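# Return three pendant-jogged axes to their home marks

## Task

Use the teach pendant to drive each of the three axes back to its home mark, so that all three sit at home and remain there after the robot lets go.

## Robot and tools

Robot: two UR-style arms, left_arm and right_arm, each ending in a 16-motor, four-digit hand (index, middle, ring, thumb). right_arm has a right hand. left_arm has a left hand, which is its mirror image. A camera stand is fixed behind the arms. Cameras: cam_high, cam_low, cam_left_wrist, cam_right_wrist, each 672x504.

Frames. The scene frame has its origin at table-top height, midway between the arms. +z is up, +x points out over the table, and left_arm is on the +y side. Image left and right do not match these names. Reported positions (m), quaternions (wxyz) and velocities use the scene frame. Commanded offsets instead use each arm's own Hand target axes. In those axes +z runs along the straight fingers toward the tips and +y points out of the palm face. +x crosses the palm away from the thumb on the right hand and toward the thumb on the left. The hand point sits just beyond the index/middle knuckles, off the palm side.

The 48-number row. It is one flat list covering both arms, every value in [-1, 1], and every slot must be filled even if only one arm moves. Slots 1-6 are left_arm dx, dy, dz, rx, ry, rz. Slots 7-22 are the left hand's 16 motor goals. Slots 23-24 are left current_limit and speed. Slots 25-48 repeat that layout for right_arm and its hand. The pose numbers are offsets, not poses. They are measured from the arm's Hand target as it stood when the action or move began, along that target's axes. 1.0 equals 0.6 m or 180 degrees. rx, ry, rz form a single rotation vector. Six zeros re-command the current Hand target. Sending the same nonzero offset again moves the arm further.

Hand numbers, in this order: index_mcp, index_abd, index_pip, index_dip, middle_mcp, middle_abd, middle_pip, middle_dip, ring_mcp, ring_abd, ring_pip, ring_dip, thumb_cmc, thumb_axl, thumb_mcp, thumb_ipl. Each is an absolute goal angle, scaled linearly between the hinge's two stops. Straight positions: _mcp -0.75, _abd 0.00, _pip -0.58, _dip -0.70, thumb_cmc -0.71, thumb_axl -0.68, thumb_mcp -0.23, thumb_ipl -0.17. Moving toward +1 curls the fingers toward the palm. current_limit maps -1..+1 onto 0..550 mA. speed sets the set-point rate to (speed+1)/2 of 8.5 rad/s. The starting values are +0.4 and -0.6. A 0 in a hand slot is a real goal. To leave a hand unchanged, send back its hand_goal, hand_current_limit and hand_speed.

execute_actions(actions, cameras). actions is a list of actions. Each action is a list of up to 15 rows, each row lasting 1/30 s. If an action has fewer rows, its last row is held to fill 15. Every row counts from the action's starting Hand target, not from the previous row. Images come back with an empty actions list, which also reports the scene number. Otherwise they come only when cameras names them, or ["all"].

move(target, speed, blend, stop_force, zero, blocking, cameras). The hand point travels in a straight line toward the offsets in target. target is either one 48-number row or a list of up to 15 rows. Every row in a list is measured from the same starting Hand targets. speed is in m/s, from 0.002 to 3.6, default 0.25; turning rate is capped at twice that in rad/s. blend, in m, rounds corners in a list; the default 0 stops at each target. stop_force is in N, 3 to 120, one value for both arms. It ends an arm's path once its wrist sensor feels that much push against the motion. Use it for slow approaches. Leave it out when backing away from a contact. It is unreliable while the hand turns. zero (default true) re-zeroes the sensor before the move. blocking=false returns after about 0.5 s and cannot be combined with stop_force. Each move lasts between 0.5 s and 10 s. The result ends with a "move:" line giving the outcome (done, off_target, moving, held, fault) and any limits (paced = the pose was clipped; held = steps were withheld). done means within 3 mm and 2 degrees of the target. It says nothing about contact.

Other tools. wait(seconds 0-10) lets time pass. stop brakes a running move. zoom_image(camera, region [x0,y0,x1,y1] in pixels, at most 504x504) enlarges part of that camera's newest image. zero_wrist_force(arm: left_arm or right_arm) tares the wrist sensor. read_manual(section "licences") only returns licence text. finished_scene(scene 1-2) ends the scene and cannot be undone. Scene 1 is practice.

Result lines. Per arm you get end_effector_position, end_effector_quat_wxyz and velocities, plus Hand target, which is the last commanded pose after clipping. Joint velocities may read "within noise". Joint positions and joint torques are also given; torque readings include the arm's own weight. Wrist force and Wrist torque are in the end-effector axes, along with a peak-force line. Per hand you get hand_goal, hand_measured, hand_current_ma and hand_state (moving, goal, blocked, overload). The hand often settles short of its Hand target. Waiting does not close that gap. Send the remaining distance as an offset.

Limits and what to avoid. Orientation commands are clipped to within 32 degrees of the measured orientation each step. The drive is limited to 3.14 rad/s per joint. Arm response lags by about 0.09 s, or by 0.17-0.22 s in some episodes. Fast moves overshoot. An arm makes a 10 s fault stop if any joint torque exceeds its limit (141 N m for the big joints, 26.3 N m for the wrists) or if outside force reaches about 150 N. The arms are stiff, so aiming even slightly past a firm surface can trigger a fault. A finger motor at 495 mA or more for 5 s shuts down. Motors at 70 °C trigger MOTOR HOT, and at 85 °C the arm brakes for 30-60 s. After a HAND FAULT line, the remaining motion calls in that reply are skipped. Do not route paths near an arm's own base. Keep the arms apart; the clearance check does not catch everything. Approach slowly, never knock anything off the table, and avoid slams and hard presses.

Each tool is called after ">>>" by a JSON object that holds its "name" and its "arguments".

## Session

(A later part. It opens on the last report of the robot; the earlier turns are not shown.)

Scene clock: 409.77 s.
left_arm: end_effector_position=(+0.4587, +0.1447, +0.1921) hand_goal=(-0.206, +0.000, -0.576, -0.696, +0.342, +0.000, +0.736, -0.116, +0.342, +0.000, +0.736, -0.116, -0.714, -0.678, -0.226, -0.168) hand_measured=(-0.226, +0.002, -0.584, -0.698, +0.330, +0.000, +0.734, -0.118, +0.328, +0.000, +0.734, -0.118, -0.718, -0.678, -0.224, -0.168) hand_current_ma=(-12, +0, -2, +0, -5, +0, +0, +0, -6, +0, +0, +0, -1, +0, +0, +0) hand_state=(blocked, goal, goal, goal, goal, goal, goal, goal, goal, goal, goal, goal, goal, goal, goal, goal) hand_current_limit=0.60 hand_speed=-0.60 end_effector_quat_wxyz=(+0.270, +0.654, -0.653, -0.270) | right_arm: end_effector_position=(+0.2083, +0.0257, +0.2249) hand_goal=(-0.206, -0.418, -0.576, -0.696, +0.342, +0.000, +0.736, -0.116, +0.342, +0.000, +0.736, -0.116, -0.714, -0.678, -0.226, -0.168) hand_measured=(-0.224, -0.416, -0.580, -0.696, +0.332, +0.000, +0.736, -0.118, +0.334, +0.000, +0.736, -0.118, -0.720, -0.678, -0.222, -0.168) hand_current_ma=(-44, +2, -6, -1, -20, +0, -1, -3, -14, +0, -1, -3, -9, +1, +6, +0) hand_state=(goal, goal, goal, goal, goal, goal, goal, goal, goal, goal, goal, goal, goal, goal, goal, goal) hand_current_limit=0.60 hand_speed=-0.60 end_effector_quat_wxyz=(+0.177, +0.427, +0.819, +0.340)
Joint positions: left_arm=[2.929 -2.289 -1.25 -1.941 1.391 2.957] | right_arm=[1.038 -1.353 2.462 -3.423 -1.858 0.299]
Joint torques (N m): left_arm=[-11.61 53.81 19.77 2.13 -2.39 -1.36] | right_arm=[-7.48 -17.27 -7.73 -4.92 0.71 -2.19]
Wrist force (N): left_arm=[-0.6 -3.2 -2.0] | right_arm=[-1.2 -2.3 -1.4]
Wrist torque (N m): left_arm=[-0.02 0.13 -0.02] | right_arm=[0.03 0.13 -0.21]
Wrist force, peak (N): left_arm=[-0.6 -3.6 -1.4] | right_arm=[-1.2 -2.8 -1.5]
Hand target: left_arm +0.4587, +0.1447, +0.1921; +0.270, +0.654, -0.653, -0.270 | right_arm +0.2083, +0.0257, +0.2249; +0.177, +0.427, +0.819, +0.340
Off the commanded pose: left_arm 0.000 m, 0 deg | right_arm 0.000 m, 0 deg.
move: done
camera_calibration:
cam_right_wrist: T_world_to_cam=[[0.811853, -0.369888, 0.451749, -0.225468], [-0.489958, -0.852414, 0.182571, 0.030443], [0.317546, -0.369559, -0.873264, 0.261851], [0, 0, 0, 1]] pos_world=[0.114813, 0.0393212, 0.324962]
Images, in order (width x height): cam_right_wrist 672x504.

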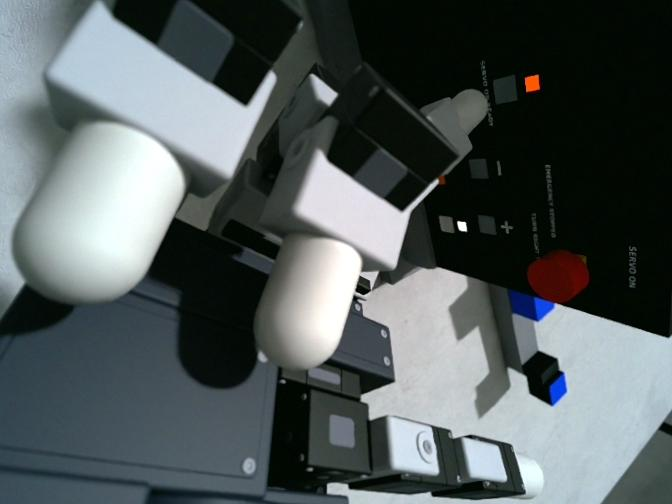

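>>> {"name": "move", "arguments": {"target": [[0,0.00177,0.00177,0,0,0, -0.2055, 0, -0.576, -0.696, 0.342, 0, 0.737, -0.116, 0.342, 0, 0.737, -0.116, -0.714, -0.678, -0.226, -0.168, 0.6, -0.6, 0,0,0,0,0,0, -0.2055, -0.417, -0.576, -0.696, 0.342, 0, 0.737, -0.116, 0.342, 0, 0.737, -0.116, -0.714, -0.678, -0.226, -0.168, 0.6, -0.6]], "speed": 0.008, "cameras": ["cam_right_wrist"]}}

>>> {"name": "zoom_image", "arguments": {"camera": "cam_right_wrist", "region": [420, 20, 672, 340]}}

Scene clock: 413.17 s.
left_arm: end_effector_position=(+0.4572, +0.1447, +0.1921) hand_goal=(-0.206, +0.000, -0.576, -0.696, +0.342, +0.000, +0.736, -0.116, +0.342, +0.000, +0.736, -0.116, -0.714, -0.678, -0.226, -0.168) hand_measured=(-0.226, +0.006, -0.584, -0.698, +0.330, +0.000, +0.734, -0.118, +0.328, +0.000, +0.734, -0.118, -0.718, -0.678, -0.224, -0.168) hand_current_ma=(-12, +1, -2, +0, -5, +0, +0, +0, -6, +0, +0, +0, -1, +0, +0, +0) hand_state=(blocked, goal, goal, goal, goal, goal, goal, goal, goal, goal, goal, goal, goal, goal, goal, goal) hand_current_limit=0.60 hand_speed=-0.60 end_effector_quat_wxyz=(+0.270, +0.654, -0.653, -0.270) | right_arm: end_effector_position=(+0.2083, +0.0257, +0.2249) hand_goal=(-0.206, -0.418, -0.576, -0.696, +0.342, +0.000, +0.736, -0.116, +0.342, +0.000, +0.736, -0.116, -0.714, -0.678, -0.226, -0.168) hand_measured=(-0.224, -0.416, -0.580, -0.696, +0.332, +0.000, +0.736, -0.118, +0.334, +0.000, +0.736, -0.118, -0.720, -0.678, -0.222, -0.168) hand_current_ma=(-44, +2, -6, -1, -20, +0, -1, -3, -14, +0, -1, -3, -9, +1, +6, +0) hand_state=(goal, goal, goal, goal, goal, goal, goal, goal, goal, goal, goal, goal, goal, goal, goal, goal) hand_current_limit=0.60 hand_speed=-0.60 end_effector_quat_wxyz=(+0.177, +0.427, +0.819, +0.340)
Joint positions: left_arm=[2.929 -2.286 -1.256 -1.938 1.391 2.957] | right_arm=[1.038 -1.353 2.462 -3.423 -1.858 0.299]
Joint torques (N m): left_arm=[-10.75 55.2 17.19 2.09 -2.21 -1.46] | right_arm=[-7.75 -17.04 -5.51 -4.66 0.75 -2.42]
Wrist force (N): left_arm=[-0.6 -3.1 -2.3] | right_arm=[-1.3 -2.5 -1.2]
Wrist torque (N m): left_arm=[0.02 0.10 -0.02] | right_arm=[-0.01 0.13 -0.23]
Wrist force, peak (N): left_arm=[-0.9 -3.4 -2.8] | right_arm=[-1.5 -2.8 -1.2]
Hand target: left_arm +0.4572, +0.1447, +0.1921; +0.270, +0.654, -0.653, -0.270 | right_arm +0.2083, +0.0257, +0.2249; +0.177, +0.427, +0.819, +0.340
Off the commanded pose: left_arm 0.000 m, 0 deg | right_arm 0.000 m, 0 deg.
move: done
camera_calibration:
cam_right_wrist: T_world_to_cam=[[0.811853, -0.369888, 0.451749, -0.225468], [-0.489958, -0.852414, 0.182571, 0.030443], [0.317546, -0.369559, -0.873264, 0.261851], [0, 0, 0, 1]] pos_world=[0.114813, 0.0393212, 0.324962]
Images, in order (width x height): cam_right_wrist 672x504.

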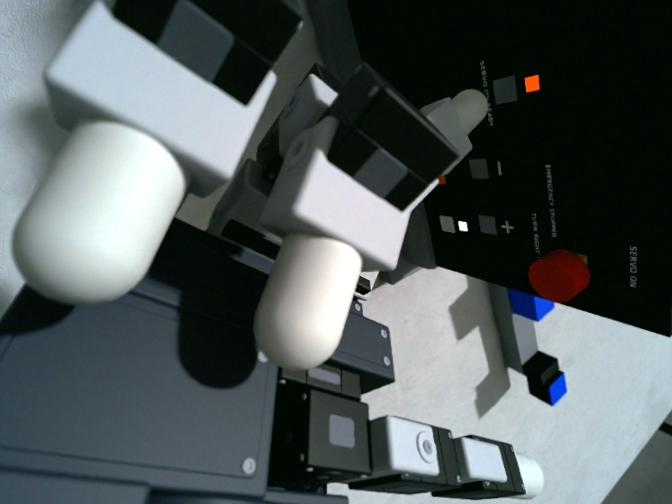

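Scaled by 1.575 from the camera's 672x504 image, which has a finer 960x720 frame.

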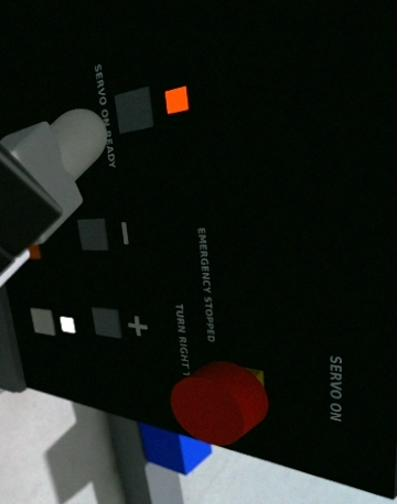

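>>> {"name": "move", "arguments": {"target": [[0,0.00177,0.00177,0,0,0, -0.2055, 0, -0.576, -0.696, 0.342, 0, 0.737, -0.116, 0.342, 0, 0.737, -0.116, -0.714, -0.678, -0.226, -0.168, 0.6, -0.6, 0,0,0,0,0,0, -0.2055, -0.417, -0.576, -0.696, 0.342, 0, 0.737, -0.116, 0.342, 0, 0.737, -0.116, -0.714, -0.678, -0.226, -0.168, 0.6, -0.6]], "speed": 0.008, "cameras": ["cam_right_wrist"]}}

>>> {"name": "zoom_image", "arguments": {"camera": "cam_right_wrist", "region": [420, 20, 672, 340]}}

Scene clock: 417.80 s.
left_arm: end_effector_position=(+0.4557, +0.1447, +0.1920) hand_goal=(-0.206, +0.000, -0.576, -0.696, +0.342, +0.000, +0.736, -0.116, +0.342, +0.000, +0.736, -0.116, -0.714, -0.678, -0.226, -0.168) hand_measured=(-0.226, +0.006, -0.584, -0.698, +0.330, +0.000, +0.734, -0.118, +0.328, +0.000, +0.734, -0.118, -0.718, -0.678, -0.224, -0.168) hand_current_ma=(-12, +1, -2, +0, -5, +0, +0, +0, -6, +0, +0, +0, -1, +0, +0, +0) hand_state=(blocked, goal, goal, goal, goal, goal, goal, goal, goal, goal, goal, goal, goal, goal, goal, goal) hand_current_limit=0.60 hand_speed=-0.60 end_effector_quat_wxyz=(+0.270, +0.654, -0.653, -0.270) | right_arm: end_effector_position=(+0.2083, +0.0257, +0.2249) hand_goal=(-0.206, -0.418, -0.576, -0.696, +0.342, +0.000, +0.736, -0.116, +0.342, +0.000, +0.736, -0.116, -0.714, -0.678, -0.226, -0.168) hand_measured=(-0.224, -0.416, -0.580, -0.696, +0.332, +0.000, +0.736, -0.118, +0.334, +0.000, +0.736, -0.118, -0.720, -0.678, -0.222, -0.168) hand_current_ma=(-44, +2, -6, -1, -20, +0, -1, -3, -14, +0, -1, -3, -9, +1, +6, +0) hand_state=(goal, goal, goal, goal, goal, goal, goal, goal, goal, goal, goal, goal, goal, goal, goal, goal) hand_current_limit=0.60 hand_speed=-0.60 end_effector_quat_wxyz=(+0.177, +0.427, +0.819, +0.340)
Joint positions: left_arm=[2.928 -2.283 -1.261 -1.936 1.39 2.956] | right_arm=[1.038 -1.353 2.462 -3.423 -1.858 0.299]
Joint torques (N m): left_arm=[-11.81 54.6 16.17 1.47 -2.27 -1.39] | right_arm=[-7.89 -17.45 -5.28 -4.63 0.63 -2.15]
Wrist force (N): left_arm=[-0.3 -5.0 -5.0] | right_arm=[-1.0 -2.6 -1.7]
Wrist torque (N m): left_arm=[0.05 0.14 -0.03] | right_arm=[0.01 0.10 -0.21]
Wrist force, peak (N): left_arm=[-0.9 -6.0 -4.0] | right_arm=[-1.3 -2.8 -1.4]
Hand target: left_arm +0.4557, +0.1447, +0.1921; +0.270, +0.654, -0.653, -0.270 | right_arm +0.2083, +0.0257, +0.2249; +0.177, +0.427, +0.819, +0.340
Off the commanded pose: left_arm 0.000 m, 0 deg | right_arm 0.000 m, 0 deg.
move: done
camera_calibration:
cam_right_wrist: T_world_to_cam=[[0.811853, -0.369888, 0.451749, -0.225468], [-0.489958, -0.852414, 0.182571, 0.030443], [0.317546, -0.369559, -0.873264, 0.261851], [0, 0, 0, 1]] pos_world=[0.114813, 0.0393212, 0.324962]
Images, in order (width x height): cam_right_wrist 672x504.

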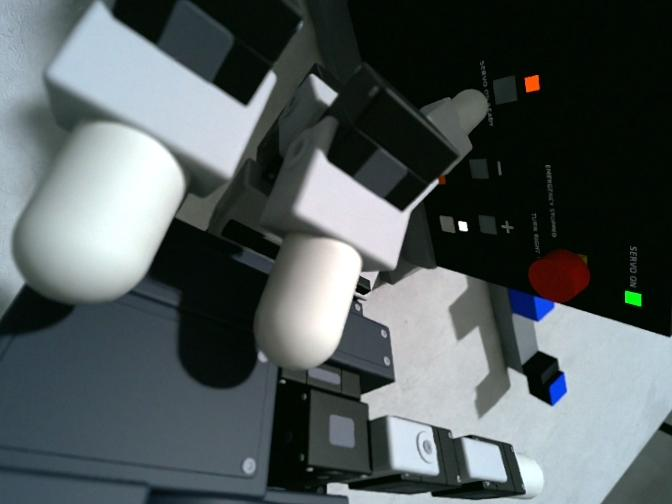

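Scaled by 1.575 from the camera's 672x504 image, which has a finer 960x720 frame.

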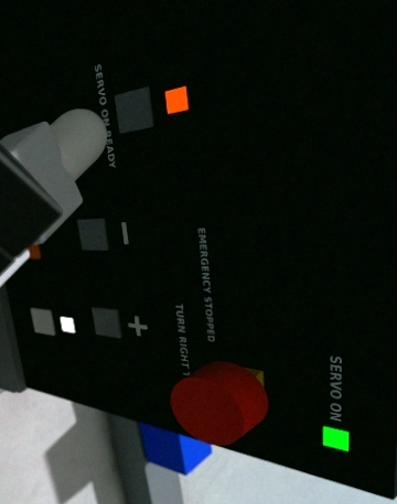

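>>> {"name": "move", "arguments": {"target": [[0,0,0,0,0,0, -0.2055, 0, -0.576, -0.696, 0.342, 0, 0.737, -0.116, 0.342, 0, 0.737, -0.116, -0.714, -0.678, -0.226, -0.168, 0.6, -0.6, -0.122,-0.1195,-0.0345,0,0,0, -0.2055, -0.417, -0.576, -0.696, 0.342, 0, 0.737, -0.116, 0.342, 0, 0.737, -0.116, -0.714, -0.678, -0.226, -0.168, 0.6, -0.6]], "speed": 0.08, "cameras": ["cam_right_wrist", "cam_low"]}}

>>> {"name": "zoom_image", "arguments": {"camera": "cam_right_wrist", "region": [400, 20, 640, 240]}}

>>> {"name": "zoom_image", "arguments": {"camera": "cam_low", "region": [220, 250, 580, 340]}}

Scene clock: 434.77 s.
left_arm: end_effector_position=(+0.4557, +0.1447, +0.1921) hand_goal=(-0.206, +0.000, -0.576, -0.696, +0.342, +0.000, +0.736, -0.116, +0.342, +0.000, +0.736, -0.116, -0.714, -0.678, -0.226, -0.168) hand_measured=(-0.226, +0.006, -0.584, -0.698, +0.330, +0.000, +0.734, -0.118, +0.328, +0.000, +0.734, -0.118, -0.718, -0.678, -0.224, -0.168) hand_current_ma=(-12, +1, -2, +0, -5, +0, +0, +0, -6, +0, +0, +0, -1, +0, +0, +0) hand_state=(blocked, goal, goal, goal, goal, goal, goal, goal, goal, goal, goal, goal, goal, goal, goal, goal) hand_current_limit=0.60 hand_speed=-0.60 end_effector_quat_wxyz=(+0.270, +0.654, -0.653, -0.270) | right_arm: end_effector_position=(+0.1966, -0.0717, +0.1887) hand_goal=(-0.206, -0.418, -0.576, -0.696, +0.342, +0.000, +0.736, -0.116, +0.342, +0.000, +0.736, -0.116, -0.714, -0.678, -0.226, -0.168) hand_measured=(-0.224, -0.416, -0.580, -0.696, +0.332, +0.000, +0.736, -0.118, +0.334, +0.000, +0.736, -0.118, -0.720, -0.678, -0.222, -0.168) hand_current_ma=(-44, +2, -6, -1, -20, +0, -1, -3, -14, +0, -1, -3, -9, +1, +6, +0) hand_state=(goal, goal, goal, goal, goal, goal, goal, goal, goal, goal, goal, goal, goal, goal, goal, goal) hand_current_limit=0.60 hand_speed=-0.60 end_effector_quat_wxyz=(+0.177, +0.427, +0.819, +0.339)
Joint positions: left_arm=[2.928 -2.283 -1.261 -1.936 1.39 2.956] | right_arm=[0.868 -1.333 2.75 -3.759 -1.741 0.172]
Joint torques (N m): left_arm=[-14.08 35.74 24.12 -3.25 1.03 1.6] | right_arm=[2.22 -28.74 -11.42 -2.69 -1.65 2.1]
Wrist force (N): left_arm=[-0.9 -5.3 -4.3] | right_arm=[-1.5 -2.1 -1.4]
Wrist torque (N m): left_arm=[0.08 0.17 -0.05] | right_arm=[0.03 0.17 -0.30]
Wrist force, peak (N): left_arm=[-0.7 -5.6 -4.9] | right_arm=[-1.8 -3.2 -1.8]
Hand target: left_arm +0.4557, +0.1447, +0.1921; +0.270, +0.654, -0.653, -0.270 | right_arm +0.1966, -0.0717, +0.1888; +0.177, +0.427, +0.819, +0.340
Off the commanded pose: left_arm 0.000 m, 0 deg | right_arm 0.000 m, 0 deg.
move: done
camera_calibration:
cam_right_wrist: T_world_to_cam=[[0.81196, -0.369818, 0.451615, -0.235657], [-0.489906, -0.852396, 0.182793, -0.0517929], [0.317355, -0.369669, -0.873287, 0.198067], [0, 0, 0, 1]] pos_world=[0.103113, -0.0580791, 0.288863]
Images, in order (width x height): cam_low 672x504, cam_right_wrist 672x504.

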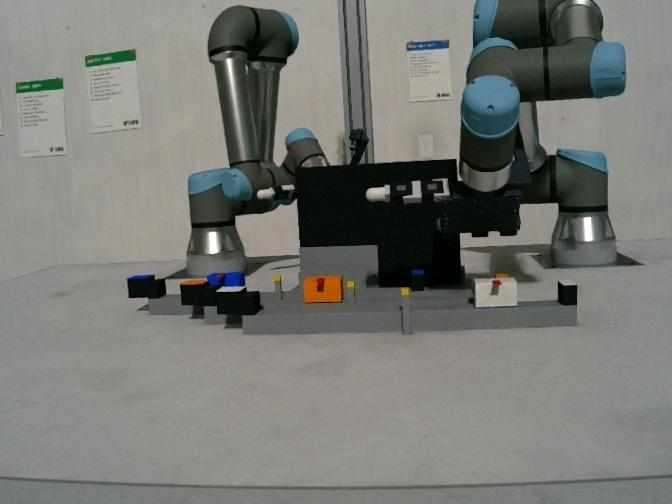

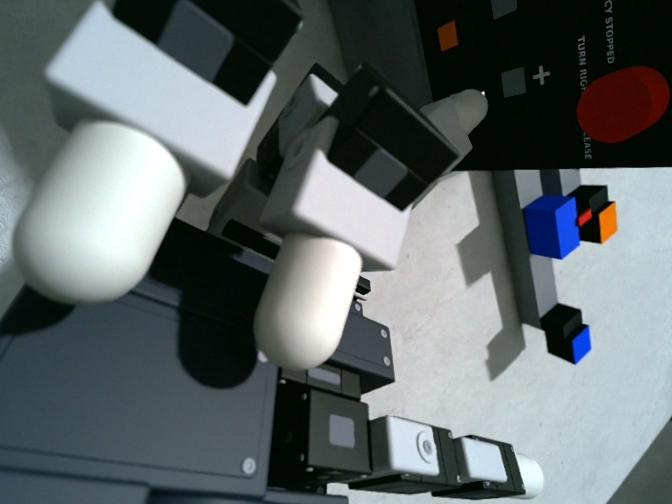

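Scaled by 2.100 from the camera's 672x504 image, which has a finer 960x720 frame.

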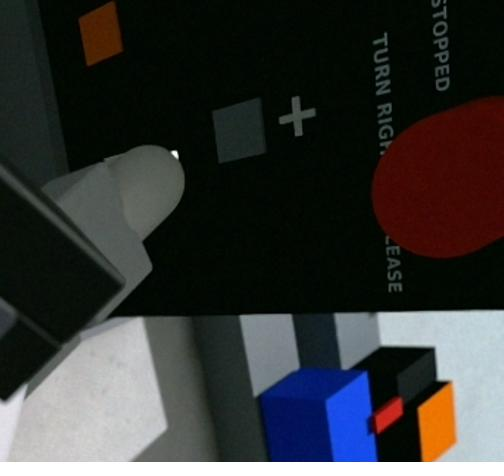

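Scaled by 1.400 from the camera's 672x504 image, which has a finer 960x720 frame.

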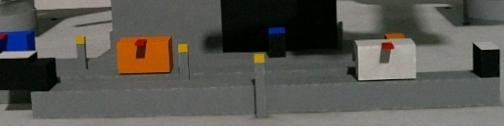

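>>> {"name": "move", "arguments": {"target": [[0,0,0,0,0,0, -0.2055, 0, -0.576, -0.696, 0.342, 0, 0.737, -0.116, 0.342, 0, 0.737, -0.116, -0.714, -0.678, -0.226, -0.168, 0.6, -0.6, -0.0191,0.0193,0.0193,0,0,0, -0.2055, -0.417, -0.576, -0.696, 0.342, 0, 0.737, -0.116, 0.342, 0, 0.737, -0.116, -0.714, -0.678, -0.226, -0.168, 0.6, -0.6]], "speed": 0.03, "stop_force": 5}}

>>> {"name": "move", "arguments": {"target": [[0,0,0,0,0,0, -0.2055, 0, -0.576, -0.696, 0.342, 0, 0.737, -0.116, 0.342, 0, 0.737, -0.116, -0.714, -0.678, -0.226, -0.168, 0.6, -0.6, -0.0143,0.0145,0.0145,0,0,0, -0.2055, -0.417, -0.576, -0.696, 0.342, 0, 0.737, -0.116, 0.342, 0, 0.737, -0.116, -0.714, -0.678, -0.226, -0.168, 0.6, -0.6]], "speed": 0.008, "stop_force": 3, "cameras": ["cam_right_wrist", "cam_low"]}}

>>> {"name": "zoom_image", "arguments": {"camera": "cam_right_wrist", "region": [400, 20, 640, 240]}}

Scene clock: 445.83 s.
left_arm: end_effector_position=(+0.4557, +0.1447, +0.1921) hand_goal=(-0.206, +0.000, -0.576, -0.696, +0.342, +0.000, +0.736, -0.116, +0.342, +0.000, +0.736, -0.116, -0.714, -0.678, -0.226, -0.168) hand_measured=(-0.226, +0.006, -0.584, -0.698, +0.330, +0.000, +0.734, -0.118, +0.328, +0.000, +0.734, -0.118, -0.718, -0.678, -0.224, -0.168) hand_current_ma=(-12, +1, -2, +0, -5, +0, +0, +0, -6, +0, +0, +0, -1, +0, +0, +0) hand_state=(blocked, goal, goal, goal, goal, goal, goal, goal, goal, goal, goal, goal, goal, goal, goal, goal) hand_current_limit=0.60 hand_speed=-0.60 end_effector_quat_wxyz=(+0.270, +0.654, -0.653, -0.270) | right_arm: end_effector_position=(+0.2166, -0.0717, +0.1888) hand_goal=(-0.206, -0.418, -0.576, -0.696, +0.342, +0.000, +0.736, -0.116, +0.342, +0.000, +0.736, -0.116, -0.714, -0.678, -0.226, -0.168) hand_measured=(-0.224, -0.416, -0.580, -0.696, +0.332, +0.000, +0.736, -0.118, +0.334, +0.000, +0.736, -0.118, -0.720, -0.678, -0.222, -0.168) hand_current_ma=(-44, +2, -6, -1, -20, +0, -1, -3, -14, +0, -1, -3, -9, +1, +6, +0) hand_state=(goal, goal, goal, goal, goal, goal, goal, goal, goal, goal, goal, goal, goal, goal, goal, goal) hand_current_limit=0.60 hand_speed=-0.60 end_effector_quat_wxyz=(+0.177, +0.427, +0.819, +0.340)
Joint positions: left_arm=[2.928 -2.283 -1.261 -1.936 1.39 2.956] | right_arm=[0.806 -1.325 2.736 -3.759 -1.698 0.127]
Joint torques (N m): left_arm=[-12.1 35.44 24.5 -3.2 1.28 1.51] | right_arm=[6.59 -28.67 4.7 -1.08 -1.64 2.27]
Wrist force (N): left_arm=[-0.9 -5.7 -4.2] | right_arm=[-1.4 -2.1 -1.4]
Wrist torque (N m): left_arm=[0.06 0.17 -0.05] | right_arm=[0.04 0.14 -0.25]
Wrist force, peak (N): left_arm=[-0.7 -6.2 -4.1] | right_arm=[-1.2 -2.4 -2.1]
Hand target: left_arm +0.4557, +0.1447, +0.1921; +0.270, +0.654, -0.653, -0.270 | right_arm +0.2166, -0.0717, +0.1888; +0.177, +0.427, +0.819, +0.340
Off the commanded pose: left_arm 0.000 m, 0 deg | right_arm 0.000 m, 0 deg.
move: done

Scene clock: 447.83 s.
left_arm: end_effector_position=(+0.4557, +0.1447, +0.1921) hand_goal=(-0.206, +0.000, -0.576, -0.696, +0.342, +0.000, +0.736, -0.116, +0.342, +0.000, +0.736, -0.116, -0.714, -0.678, -0.226, -0.168) hand_measured=(-0.226, +0.006, -0.584, -0.698, +0.330, +0.000, +0.734, -0.118, +0.328, +0.000, +0.734, -0.118, -0.718, -0.678, -0.224, -0.168) hand_current_ma=(-12, +1, -2, +0, -5, +0, +0, +0, -6, +0, +0, +0, -1, +0, +0, +0) hand_state=(blocked, goal, goal, goal, goal, goal, goal, goal, goal, goal, goal, goal, goal, goal, goal, goal) hand_current_limit=0.60 hand_speed=-0.60 end_effector_quat_wxyz=(+0.270, +0.654, -0.653, -0.270) | right_arm: end_effector_position=(+0.2235, -0.0717, +0.1888) hand_goal=(-0.206, -0.418, -0.576, -0.696, +0.342, +0.000, +0.736, -0.116, +0.342, +0.000, +0.736, -0.116, -0.714, -0.678, -0.226, -0.168) hand_measured=(-0.224, -0.416, -0.580, -0.696, +0.332, +0.000, +0.736, -0.118, +0.334, +0.000, +0.736, -0.118, -0.720, -0.678, -0.222, -0.168) hand_current_ma=(-44, +1, -6, -1, -20, +0, -1, -3, -14, +0, -1, -3, -9, +1, +6, +0) hand_state=(goal, goal, goal, goal, goal, goal, goal, goal, goal, goal, goal, goal, goal, goal, goal, goal) hand_current_limit=0.60 hand_speed=-0.60 end_effector_quat_wxyz=(+0.177, +0.427, +0.819, +0.340)
Joint positions: left_arm=[2.928 -2.283 -1.261 -1.936 1.39 2.956] | right_arm=[0.785 -1.322 2.73 -3.758 -1.683 0.113]
Joint torques (N m): left_arm=[-12.01 35.53 24.46 -3.37 1.31 1.46] | right_arm=[8 -28.86 4.24 -5.31 -2.07 2.11]
Wrist force (N): left_arm=[-0.9 -6.0 -3.7] | right_arm=[0.7 -4.9 -2.9]
Wrist torque (N m): left_arm=[0.02 0.16 -0.04] | right_arm=[0.06 0.07 -0.12]
Wrist force, peak (N): left_arm=[-0.9 -6.3 -3.9] | right_arm=[0.0 -4.4 -4.2]
Hand target: left_arm +0.4557, +0.1447, +0.1921; +0.270, +0.654, -0.653, -0.270 | right_arm +0.2235, -0.0717, +0.1888; +0.177, +0.427, +0.819, +0.340 (not the last commanded pose)
Off the commanded pose: left_arm 0.000 m, 0 deg | right_arm 0.008 m, 0 deg.
move: contact (right_arm)
camera_calibration:
cam_right_wrist: T_world_to_cam=[[0.811853, -0.369888, 0.451749, -0.257564], [-0.489958, -0.852414, 0.182571, -0.0386292], [0.317546, -0.369559, -0.873264, 0.189467], [0, 0, 0, 1]] pos_world=[0.130013, -0.0581788, 0.288862]
Images, in order (width x height): cam_low 672x504, cam_right_wrist 672x504.

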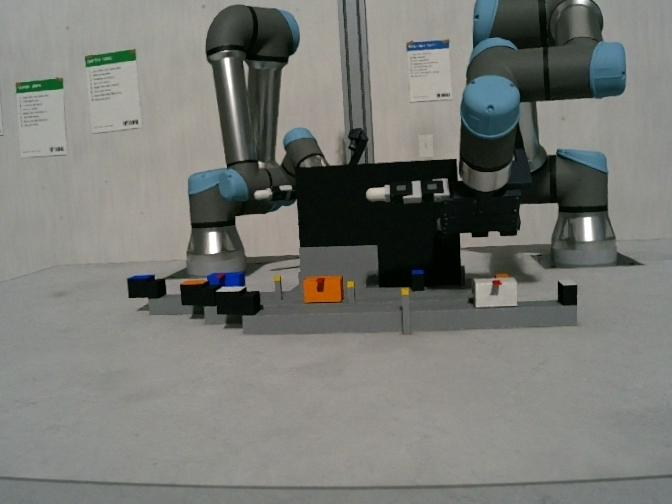

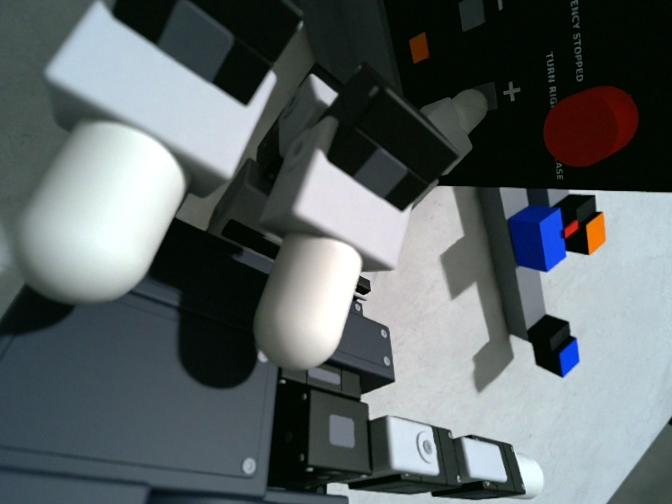

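Scaled by 2.100 from the camera's 672x504 image, which has a finer 960x720 frame.

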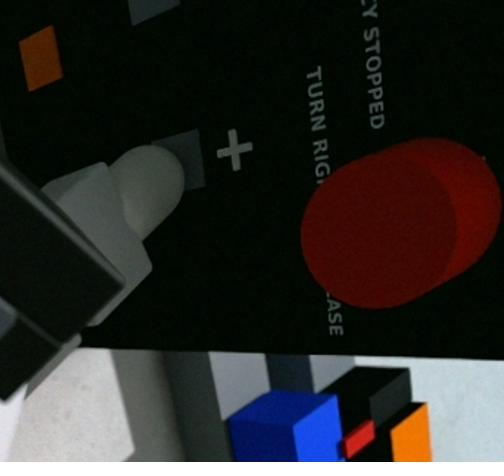

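>>> {"name": "execute_actions", "arguments": {"actions": [[[0,0,0,0,0,0, -0.2055, 0, -0.576, -0.696, 0.342, 0, 0.737, -0.116, 0.342, 0, 0.737, -0.116, -0.714, -0.678, -0.226, -0.168, 0.6, -0.6, -0.0043,0.00434,0.00434,0,0,0, -0.2055, -0.417, -0.576, -0.696, 0.342, 0, 0.737, -0.116, 0.342, 0, 0.737, -0.116, -0.714, -0.678, -0.226, -0.168, 0.6, -0.6]], [[0,0,0,0,0,0, -0.2055, 0, -0.576, -0.696, 0.342, 0, 0.737, -0.116, 0.342, 0, 0.737, -0.116, -0.714, -0.678, -0.226, -0.168, 0.6, -0.6, 0.0076,-0.0077,-0.0077,0,0,0, -0.2055, -0.417, -0.576, -0.696, 0.342, 0, 0.737, -0.116, 0.342, 0, 0.737, -0.116, -0.714, -0.678, -0.226, -0.168, 0.6, -0.6]]], "cameras": ["cam_low", "cam_right_wrist"]}}

>>> {"name": "zoom_image", "arguments": {"camera": "cam_low", "region": [220, 250, 580, 340]}}

Scene clock: 454.97 s.
left_arm: end_effector_position=(+0.4557, +0.1447, +0.1920) hand_goal=(-0.206, +0.000, -0.576, -0.696, +0.342, +0.000, +0.736, -0.116, +0.342, +0.000, +0.736, -0.116, -0.714, -0.678, -0.226, -0.168) hand_measured=(-0.226, +0.008, -0.584, -0.698, +0.330, +0.000, +0.734, -0.118, +0.328, +0.000, +0.734, -0.118, -0.718, -0.678, -0.224, -0.168) hand_current_ma=(-12, +1, -2, +0, -5, +0, +0, +0, -6, +0, +0, +0, -1, +0, +0, +0) hand_state=(blocked, goal, goal, goal, goal, goal, goal, goal, goal, goal, goal, goal, goal, goal, goal, goal) hand_current_limit=0.60 hand_speed=-0.60 end_effector_quat_wxyz=(+0.270, +0.654, -0.653, -0.270) | right_arm: end_effector_position=(+0.2200, -0.0717, +0.1888) hand_goal=(-0.206, -0.418, -0.576, -0.696, +0.342, +0.000, +0.736, -0.116, +0.342, +0.000, +0.736, -0.116, -0.714, -0.678, -0.226, -0.168) hand_measured=(-0.228, -0.416, -0.582, -0.694, +0.332, +0.000, +0.736, -0.118, +0.334, +0.000, +0.736, -0.118, -0.720, -0.678, -0.222, -0.168) hand_current_ma=(-53, +3, -8, +3, -20, +0, -1, -3, -14, +0, -1, -3, -9, +1, +6, +0) hand_state=(blocked, goal, goal, goal, goal, goal, goal, goal, goal, goal, goal, goal, goal, goal, goal, goal) hand_current_limit=0.60 hand_speed=-0.60 end_effector_quat_wxyz=(+0.177, +0.427, +0.819, +0.340)
Joint positions: left_arm=[2.928 -2.283 -1.261 -1.936 1.39 2.956] | right_arm=[0.795 -1.324 2.733 -3.759 -1.69 0.12]
Joint torques (N m): left_arm=[-9 39.87 19.84 -1.38 1.28 1.49] | right_arm=[5.52 -9.7 -17.45 -1.22 -1.17 -0.56]
Wrist force (N): left_arm=[-0.7 -4.4 -4.9] | right_arm=[-0.1 -2.7 -1.5]
Wrist torque (N m): left_arm=[0.15 0.20 -0.08] | right_arm=[-0.06 -0.04 -0.10]
Wrist force, peak (N): left_arm=[-0.1 -22.5 -20.3] | right_arm=[41.2 -57.4 -67.2]
Hand target: left_arm +0.4557, +0.1447, +0.1921; +0.270, +0.654, -0.653, -0.270 | right_arm +0.2200, -0.0717, +0.1888; +0.177, +0.427, +0.819, +0.340
Off the commanded pose: left_arm 0.000 m, 0 deg | right_arm 0.000 m, 0 deg.
camera_calibration:
cam_right_wrist: T_world_to_cam=[[0.811853, -0.369888, 0.451749, -0.254804], [-0.489958, -0.852414, 0.182571, -0.040295], [0.317546, -0.369559, -0.873264, 0.190547], [0, 0, 0, 1]] pos_world=[0.126613, -0.0581788, 0.288862]
Images, in order (width x height): cam_low 672x504, cam_right_wrist 672x504.

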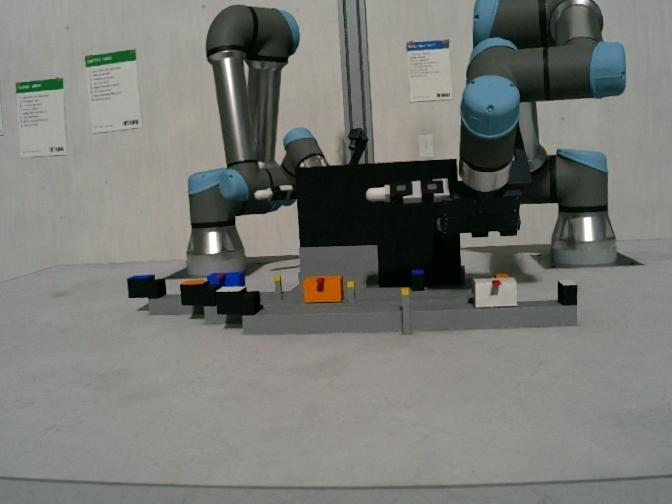

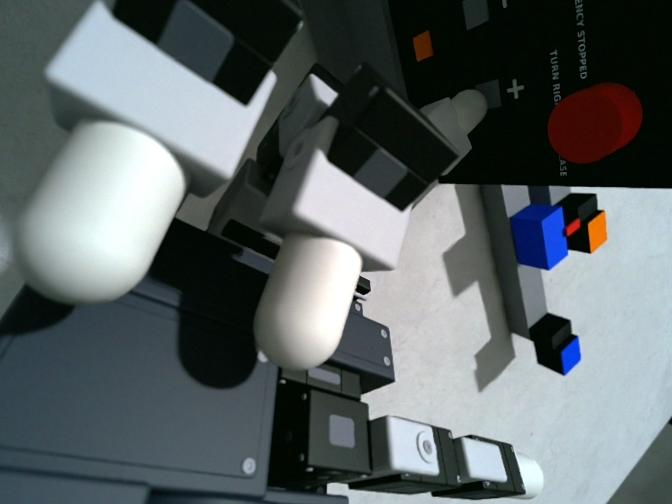

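Scaled by 1.400 from the camera's 672x504 image, which has a finer 960x720 frame.

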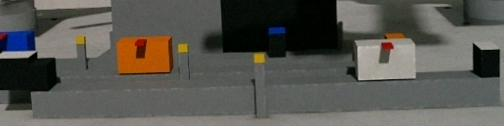

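>>> {"name": "move", "arguments": {"target": [[0,0,0,0,0,0, -0.2055, 0, -0.576, -0.696, 0.342, 0, 0.737, -0.116, 0.342, 0, 0.737, -0.116, -0.714, -0.678, -0.226, -0.168, 0.6, -0.6, 0.0478,-0.0011,-0.0955,0,0,0, -0.2055, -0.417, -0.576, -0.696, 0.342, 0, 0.737, -0.116, 0.342, 0, 0.737, -0.116, -0.714, -0.678, -0.226, -0.168, 0.6, -0.6]], "speed": 0.1, "cameras": ["cam_right_wrist"]}}

Scene clock: 459.97 s.
left_arm: end_effector_position=(+0.4557, +0.1447, +0.1921) hand_goal=(-0.206, +0.000, -0.576, -0.696, +0.342, +0.000, +0.736, -0.116, +0.342, +0.000, +0.736, -0.116, -0.714, -0.678, -0.226, -0.168) hand_measured=(-0.226, +0.008, -0.584, -0.698, +0.330, +0.000, +0.734, -0.118, +0.328, +0.000, +0.734, -0.118, -0.718, -0.678, -0.224, -0.168) hand_current_ma=(-12, +1, -2, +0, -5, +0, +0, +0, -6, +0, +0, +0, -1, +0, +0, +0) hand_state=(blocked, goal, goal, goal, goal, goal, goal, goal, goal, goal, goal, goal, goal, goal, goal, goal) hand_current_limit=0.60 hand_speed=-0.60 end_effector_quat_wxyz=(+0.270, +0.654, -0.653, -0.270) | right_arm: end_effector_position=(+0.1700, -0.0715, +0.2289) hand_goal=(-0.206, -0.418, -0.576, -0.696, +0.342, +0.000, +0.736, -0.116, +0.342, +0.000, +0.736, -0.116, -0.714, -0.678, -0.226, -0.168) hand_measured=(-0.228, -0.416, -0.582, -0.694, +0.332, +0.000, +0.736, -0.118, +0.334, +0.000, +0.736, -0.118, -0.720, -0.678, -0.222, -0.168) hand_current_ma=(-53, +3, -8, +3, -20, +0, -1, -3, -14, +0, -1, -3, -9, +1, +6, +0) hand_state=(blocked, goal, goal, goal, goal, goal, goal, goal, goal, goal, goal, goal, goal, goal, goal, goal) hand_current_limit=0.60 hand_speed=-0.60 end_effector_quat_wxyz=(+0.177, +0.427, +0.819, +0.340)
Joint positions: left_arm=[2.928 -2.283 -1.261 -1.936 1.39 2.956] | right_arm=[0.959 -1.581 2.734 -3.482 -1.804 0.239]
Joint torques (N m): left_arm=[5.43 59.46 23.97 2.04 1.23 1.43] | right_arm=[2.85 -21.89 -3.37 -2.09 -0.55 -1.19]
Wrist force (N): left_arm=[-0.7 -4.5 -5.0] | right_arm=[-0.3 -3.0 -1.5]
Wrist torque (N m): left_arm=[0.14 0.19 -0.08] | right_arm=[-0.08 0.03 -0.12]
Wrist force, peak (N): left_arm=[-1.0 -6.0 -4.4] | right_arm=[0.4 -3.5 -2.5]
Hand target: left_arm +0.4557, +0.1447, +0.1921; +0.270, +0.654, -0.653, -0.270 | right_arm +0.1700, -0.0716, +0.2288; +0.177, +0.427, +0.819, +0.340
Off the commanded pose: left_arm 0.000 m, 0 deg | right_arm 0.000 m, 0 deg.
move: done
camera_calibration:
cam_right_wrist: T_world_to_cam=[[0.811825, -0.36993, 0.451765, -0.232258], [-0.489931, -0.852475, 0.182355, -0.0718778], [0.31766, -0.369374, -0.873301, 0.24153], [0, 0, 0, 1]] pos_world=[0.0766134, -0.0579786, 0.328962]
Images, in order (width x height): cam_right_wrist 672x504.

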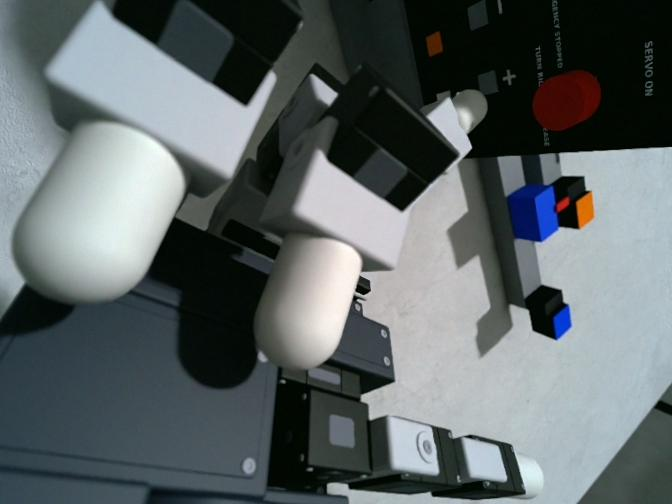

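>>> {"name": "move", "arguments": {"target": [[0,0,0,0,0,0, -0.2055, 0, -0.576, -0.696, 0.342, 0, 0.737, -0.116, 0.342, 0, 0.737, -0.116, -0.714, -0.678, -0.226, -0.168, 0.6, -0.6, 0.0962,0.0981,0.1075,0,0,0, -0.2055, -0.417, -0.576, -0.696, 0.342, 0, 0.737, -0.116, 0.342, 0, 0.737, -0.116, -0.714, -0.678, -0.226, -0.168, 0.6, -0.6]], "speed": 0.1, "cameras": ["cam_right_wrist", "cam_left_wrist"]}}

>>> {"name": "zoom_image", "arguments": {"camera": "cam_left_wrist", "region": [140, 0, 300, 120]}}

Scene clock: 465.17 s.
left_arm: end_effector_position=(+0.4557, +0.1447, +0.1921) hand_goal=(-0.206, +0.000, -0.576, -0.696, +0.342, +0.000, +0.736, -0.116, +0.342, +0.000, +0.736, -0.116, -0.714, -0.678, -0.226, -0.168) hand_measured=(-0.226, +0.008, -0.584, -0.698, +0.330, +0.000, +0.734, -0.118, +0.328, +0.000, +0.734, -0.118, -0.718, -0.678, -0.224, -0.168) hand_current_ma=(-12, +1, -2, +0, -5, +0, +0, +0, -6, +0, +0, +0, -1, +0, +0, +0) hand_state=(blocked, goal, goal, goal, goal, goal, goal, goal, goal, goal, goal, goal, goal, goal, goal, goal) hand_current_limit=0.60 hand_speed=-0.60 end_effector_quat_wxyz=(+0.270, +0.654, -0.653, -0.270) | right_arm: end_effector_position=(+0.2085, +0.0256, +0.2248) hand_goal=(-0.206, -0.418, -0.576, -0.696, +0.342, +0.000, +0.736, -0.116, +0.342, +0.000, +0.736, -0.116, -0.714, -0.678, -0.226, -0.168) hand_measured=(-0.228, -0.416, -0.582, -0.694, +0.332, +0.000, +0.736, -0.118, +0.334, +0.000, +0.736, -0.118, -0.720, -0.678, -0.222, -0.168) hand_current_ma=(-53, +3, -8, +3, -20, +0, -1, -3, -14, +0, -1, -3, -9, +1, +6, +0) hand_state=(blocked, goal, goal, goal, goal, goal, goal, goal, goal, goal, goal, goal, goal, goal, goal, goal) hand_current_limit=0.60 hand_speed=-0.60 end_effector_quat_wxyz=(+0.177, +0.427, +0.819, +0.339)
Joint positions: left_arm=[2.928 -2.283 -1.261 -1.936 1.39 2.956] | right_arm=[1.037 -1.353 2.463 -3.423 -1.857 0.298]
Joint torques (N m): left_arm=[5.2 58.61 24.11 1.85 1.23 1.46] | right_arm=[-8.34 -27.6 -9.63 -5.15 1.02 -2.16]
Wrist force (N): left_arm=[-1.0 -5.4 -4.1] | right_arm=[0.2 -3.0 -1.5]
Wrist torque (N m): left_arm=[0.07 0.20 -0.08] | right_arm=[-0.06 -0.04 -0.15]
Wrist force, peak (N): left_arm=[-1.1 -5.9 -4.4] | right_arm=[-0.7 -4.1 -2.1]
Hand target: left_arm +0.4557, +0.1447, +0.1921; +0.270, +0.654, -0.653, -0.270 | right_arm +0.2085, +0.0256, +0.2249; +0.177, +0.427, +0.819, +0.340
Off the commanded pose: left_arm 0.000 m, 0 deg | right_arm 0.000 m, 0 deg.
move: done
camera_calibration:
cam_left_wrist: T_world_to_cam=[[0.474325, 0.74955, -0.461726, -0.265819], [0.875382, -0.457213, 0.157045, -0.411055], [-0.0933946, -0.478677, -0.87301, 0.398835], [0, 0, 0, 1]] pos_world=[0.523164, 0.202218, 0.290005]
cam_right_wrist: T_world_to_cam=[[0.811901, -0.369879, 0.45167, -0.225685], [-0.489937, -0.852412, 0.182634, 0.0303472], [0.317456, -0.369571, -0.873292, 0.261733], [0, 0, 0, 1]] pos_world=[0.115013, 0.0391212, 0.324962]
Images, in order (width x height): cam_left_wrist 672x504, cam_right_wrist 672x504.

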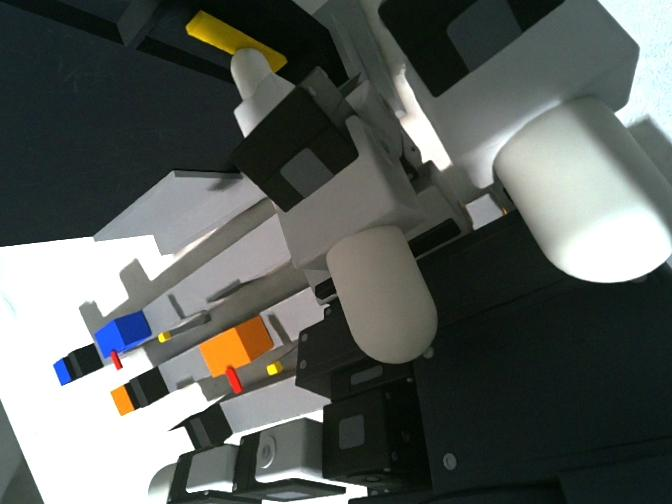

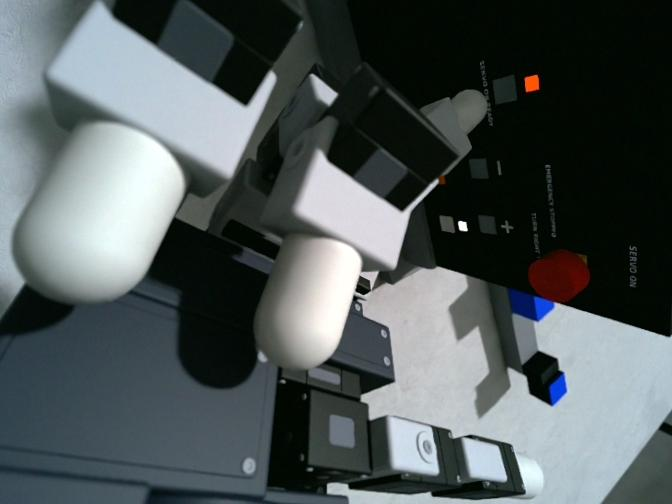

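Scaled by 3.150 from the camera's 672x504 image, which has a finer 960x720 frame.

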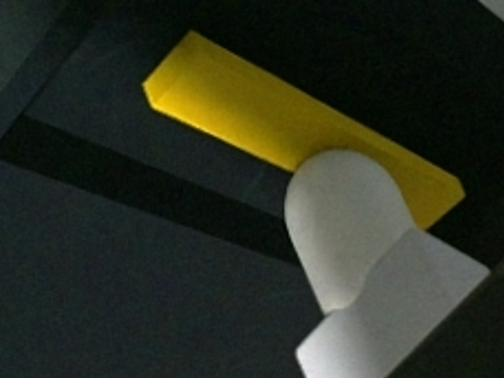

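>>> {"name": "move", "arguments": {"target": [[0,-0.00825,-0.00825,0,0,0, -0.2055, 0, -0.576, -0.696, 0.342, 0, 0.737, -0.116, 0.342, 0, 0.737, -0.116, -0.714, -0.678, -0.226, -0.168, 0.6, -0.6, 0,0,0,0,0,0, -0.2055, -0.417, -0.576, -0.696, 0.342, 0, 0.737, -0.116, 0.342, 0, 0.737, -0.116, -0.714, -0.678, -0.226, -0.168, 0.6, -0.6]], "speed": 0.02}}

>>> {"name": "move", "arguments": {"target": [[0,0.00825,0.00825,0,0,0, -0.2055, 0, -0.576, -0.696, 0.342, 0, 0.737, -0.116, 0.342, 0, 0.737, -0.116, -0.714, -0.678, -0.226, -0.168, 0.6, -0.6, 0,0,0,0,0,0, -0.2055, -0.417, -0.576, -0.696, 0.342, 0, 0.737, -0.116, 0.342, 0, 0.737, -0.116, -0.714, -0.678, -0.226, -0.168, 0.6, -0.6]], "speed": 0.01, "cameras": ["cam_right_wrist"]}}

Scene clock: 470.53 s.
left_arm: end_effector_position=(+0.4627, +0.1447, +0.1920) hand_goal=(-0.206, +0.000, -0.576, -0.696, +0.342, +0.000, +0.736, -0.116, +0.342, +0.000, +0.736, -0.116, -0.714, -0.678, -0.226, -0.168) hand_measured=(-0.226, +0.002, -0.584, -0.698, +0.330, +0.000, +0.734, -0.118, +0.328, +0.000, +0.734, -0.118, -0.718, -0.678, -0.224, -0.168) hand_current_ma=(-12, +0, -2, +0, -5, +0, +0, +0, -6, +0, +0, +0, -1, +0, +0, +0) hand_state=(blocked, goal, goal, goal, goal, goal, goal, goal, goal, goal, goal, goal, goal, goal, goal, goal) hand_current_limit=0.60 hand_speed=-0.60 end_effector_quat_wxyz=(+0.270, +0.654, -0.653, -0.270) | right_arm: end_effector_position=(+0.2085, +0.0256, +0.2249) hand_goal=(-0.206, -0.418, -0.576, -0.696, +0.342, +0.000, +0.736, -0.116, +0.342, +0.000, +0.736, -0.116, -0.714, -0.678, -0.226, -0.168) hand_measured=(-0.228, -0.416, -0.582, -0.694, +0.332, +0.000, +0.736, -0.118, +0.334, +0.000, +0.736, -0.118, -0.720, -0.678, -0.222, -0.168) hand_current_ma=(-53, +3, -8, +3, -20, +0, -1, -3, -14, +0, -1, -3, -9, +1, +6, +0) hand_state=(blocked, goal, goal, goal, goal, goal, goal, goal, goal, goal, goal, goal, goal, goal, goal, goal) hand_current_limit=0.60 hand_speed=-0.60 end_effector_quat_wxyz=(+0.177, +0.427, +0.819, +0.340)
Joint positions: left_arm=[2.931 -2.298 -1.235 -1.948 1.392 2.958] | right_arm=[1.037 -1.353 2.463 -3.423 -1.857 0.298]
Joint torques (N m): left_arm=[3.71 58.96 13.3 0.74 1.11 1.25] | right_arm=[-8.01 -15.36 -21.89 -5.36 0.81 -2.29]
Wrist force (N): left_arm=[-0.4 0.4 0.1] | right_arm=[-0.1 -3.2 -1.3]
Wrist torque (N m): left_arm=[0.00 0.11 -0.12] | right_arm=[-0.10 -0.01 -0.17]
Wrist force, peak (N): left_arm=[-1.0 -5.9 -4.3] | right_arm=[-0.1 -3.4 -1.5]
Hand target: left_arm +0.4627, +0.1447, +0.1921; +0.270, +0.654, -0.653, -0.270 | right_arm +0.2085, +0.0256, +0.2249; +0.177, +0.427, +0.819, +0.340
Off the commanded pose: left_arm 0.000 m, 0 deg | right_arm 0.000 m, 0 deg.
move: done

Scene clock: 471.50 s.
left_arm: end_effector_position=(+0.4556, +0.1447, +0.1921) hand_goal=(-0.206, +0.000, -0.576, -0.696, +0.342, +0.000, +0.736, -0.116, +0.342, +0.000, +0.736, -0.116, -0.714, -0.678, -0.226, -0.168) hand_measured=(-0.226, +0.006, -0.584, -0.698, +0.330, +0.000, +0.734, -0.118, +0.328, +0.000, +0.734, -0.118, -0.718, -0.678, -0.224, -0.168) hand_current_ma=(-12, +1, -2, +0, -5, +0, +0, +0, -6, +0, +0, +0, -1, +0, +0, +0) hand_state=(blocked, goal, goal, goal, goal, goal, goal, goal, goal, goal, goal, goal, goal, goal, goal, goal) hand_current_limit=0.60 hand_speed=-0.60 end_effector_quat_wxyz=(+0.270, +0.654, -0.653, -0.270) | right_arm: end_effector_position=(+0.2085, +0.0256, +0.2249) hand_goal=(-0.206, -0.418, -0.576, -0.696, +0.342, +0.000, +0.736, -0.116, +0.342, +0.000, +0.736, -0.116, -0.714, -0.678, -0.226, -0.168) hand_measured=(-0.228, -0.416, -0.582, -0.694, +0.332, +0.000, +0.736, -0.118, +0.334, +0.000, +0.736, -0.118, -0.720, -0.678, -0.222, -0.168) hand_current_ma=(-53, +3, -8, +3, -20, +0, -1, -3, -14, +0, -1, -3, -9, +1, +6, +0) hand_state=(blocked, goal, goal, goal, goal, goal, goal, goal, goal, goal, goal, goal, goal, goal, goal, goal) hand_current_limit=0.60 hand_speed=-0.60 end_effector_quat_wxyz=(+0.177, +0.427, +0.819, +0.340)
Joint positions: left_arm=[2.928 -2.283 -1.261 -1.936 1.39 2.956] | right_arm=[1.037 -1.353 2.463 -3.423 -1.857 0.298]
Joint torques (N m): left_arm=[-11.08 41.3 23.52 -0.54 -1.98 -0.96] | right_arm=[-9.44 -15.1 -21.16 -5.49 0.95 -2.25]
Wrist force (N): left_arm=[-1.1 -5.8 -4.6] | right_arm=[0.2 -3.3 -1.3]
Wrist torque (N m): left_arm=[0.10 0.21 -0.08] | right_arm=[-0.11 -0.05 -0.14]
Wrist force, peak (N): left_arm=[-0.6 -4.9 -5.6] | right_arm=[0.2 -3.3 -1.4]
Hand target: left_arm +0.4557, +0.1447, +0.1921; +0.270, +0.654, -0.653, -0.270 | right_arm +0.2085, +0.0256, +0.2249; +0.177, +0.427, +0.819, +0.340
Off the commanded pose: left_arm 0.000 m, 0 deg | right_arm 0.000 m, 0 deg.
move: done
camera_calibration:
cam_right_wrist: T_world_to_cam=[[0.811853, -0.369888, 0.451749, -0.225749], [-0.489958, -0.852414, 0.182571, 0.0305048], [0.317546, -0.369559, -0.873264, 0.261719], [0, 0, 0, 1]] pos_world=[0.115113, 0.0392212, 0.324962]
Images, in order (width x height): cam_right_wrist 672x504.

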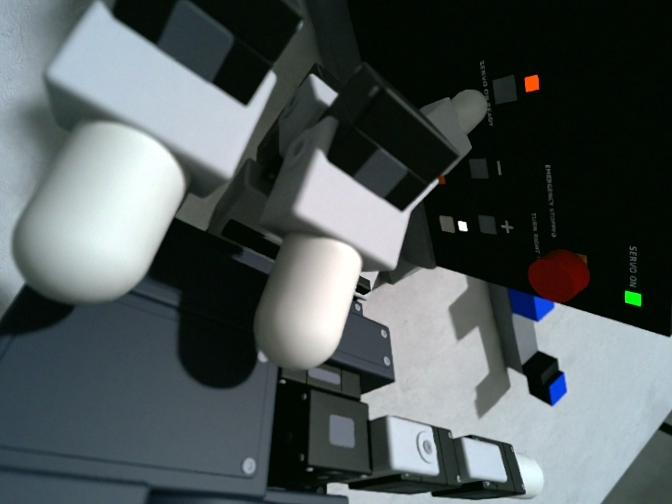

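>>> {"name": "move", "arguments": {"target": [[0,0.00118,0.00118,0,0,0, -0.2055, 0, -0.576, -0.696, 0.342, 0, 0.737, -0.116, 0.342, 0, 0.737, -0.116, -0.714, -0.678, -0.226, -0.168, 0.6, -0.6, 0,0,0,0,0,0, -0.2055, -0.417, -0.576, -0.696, 0.342, 0, 0.737, -0.116, 0.342, 0, 0.737, -0.116, -0.714, -0.678, -0.226, -0.168, 0.6, -0.6]], "speed": 0.01, "cameras": ["cam_right_wrist"]}}

Scene clock: 475.50 s.
left_arm: end_effector_position=(+0.4547, +0.1447, +0.1920) hand_goal=(-0.206, +0.000, -0.576, -0.696, +0.342, +0.000, +0.736, -0.116, +0.342, +0.000, +0.736, -0.116, -0.714, -0.678, -0.226, -0.168) hand_measured=(-0.226, +0.006, -0.582, -0.698, +0.330, +0.000, +0.734, -0.118, +0.328, +0.000, +0.734, -0.118, -0.718, -0.678, -0.224, -0.168) hand_current_ma=(-12, +1, -1, +0, -5, +0, +0, +0, -6, +0, +0, +0, -1, +0, +0, +0) hand_state=(blocked, goal, goal, goal, goal, goal, goal, goal, goal, goal, goal, goal, goal, goal, goal, goal) hand_current_limit=0.60 hand_speed=-0.60 end_effector_quat_wxyz=(+0.270, +0.654, -0.653, -0.270) | right_arm: end_effector_position=(+0.2085, +0.0256, +0.2249) hand_goal=(-0.206, -0.418, -0.576, -0.696, +0.342, +0.000, +0.736, -0.116, +0.342, +0.000, +0.736, -0.116, -0.714, -0.678, -0.226, -0.168) hand_measured=(-0.228, -0.416, -0.582, -0.694, +0.332, +0.000, +0.736, -0.118, +0.334, +0.000, +0.736, -0.118, -0.720, -0.678, -0.222, -0.168) hand_current_ma=(-53, +3, -8, +3, -20, +0, -1, -3, -14, +0, -1, -3, -9, +1, +6, +0) hand_state=(blocked, goal, goal, goal, goal, goal, goal, goal, goal, goal, goal, goal, goal, goal, goal, goal) hand_current_limit=0.60 hand_speed=-0.60 end_effector_quat_wxyz=(+0.177, +0.427, +0.819, +0.340)
Joint positions: left_arm=[2.928 -2.281 -1.265 -1.934 1.39 2.956] | right_arm=[1.037 -1.353 2.463 -3.423 -1.857 0.298]
Joint torques (N m): left_arm=[-16.01 55.21 11.57 -0.7 -2.23 -0.94] | right_arm=[-7.97 -16.16 -20.3 -5.13 1.02 -2.45]
Wrist force (N): left_arm=[-0.5 -12.2 -11.8] | right_arm=[-0.2 -3.2 -1.6]
Wrist torque (N m): left_arm=[0.27 0.37 -0.15] | right_arm=[-0.09 0.00 -0.17]
Wrist force, peak (N): left_arm=[-0.4 -12.6 -12.2] | right_arm=[0.0 -3.6 -1.2]
Hand target: left_arm +0.4547, +0.1447, +0.1921; +0.270, +0.654, -0.653, -0.270 | right_arm +0.2085, +0.0256, +0.2249; +0.177, +0.427, +0.819, +0.340
Off the commanded pose: left_arm 0.000 m, 0 deg | right_arm 0.000 m, 0 deg.
move: done
camera_calibration:
cam_right_wrist: T_world_to_cam=[[0.811853, -0.369888, 0.451749, -0.225749], [-0.489958, -0.852414, 0.182571, 0.0305048], [0.317546, -0.369559, -0.873264, 0.261719], [0, 0, 0, 1]] pos_world=[0.115113, 0.0392212, 0.324962]
Images, in order (width x height): cam_right_wrist 672x504.

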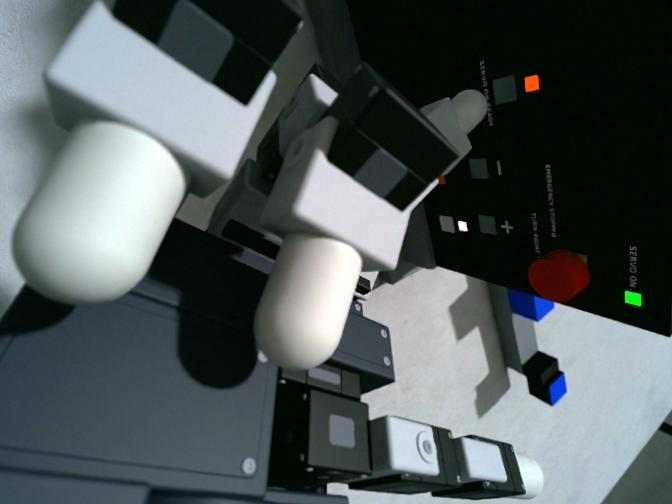

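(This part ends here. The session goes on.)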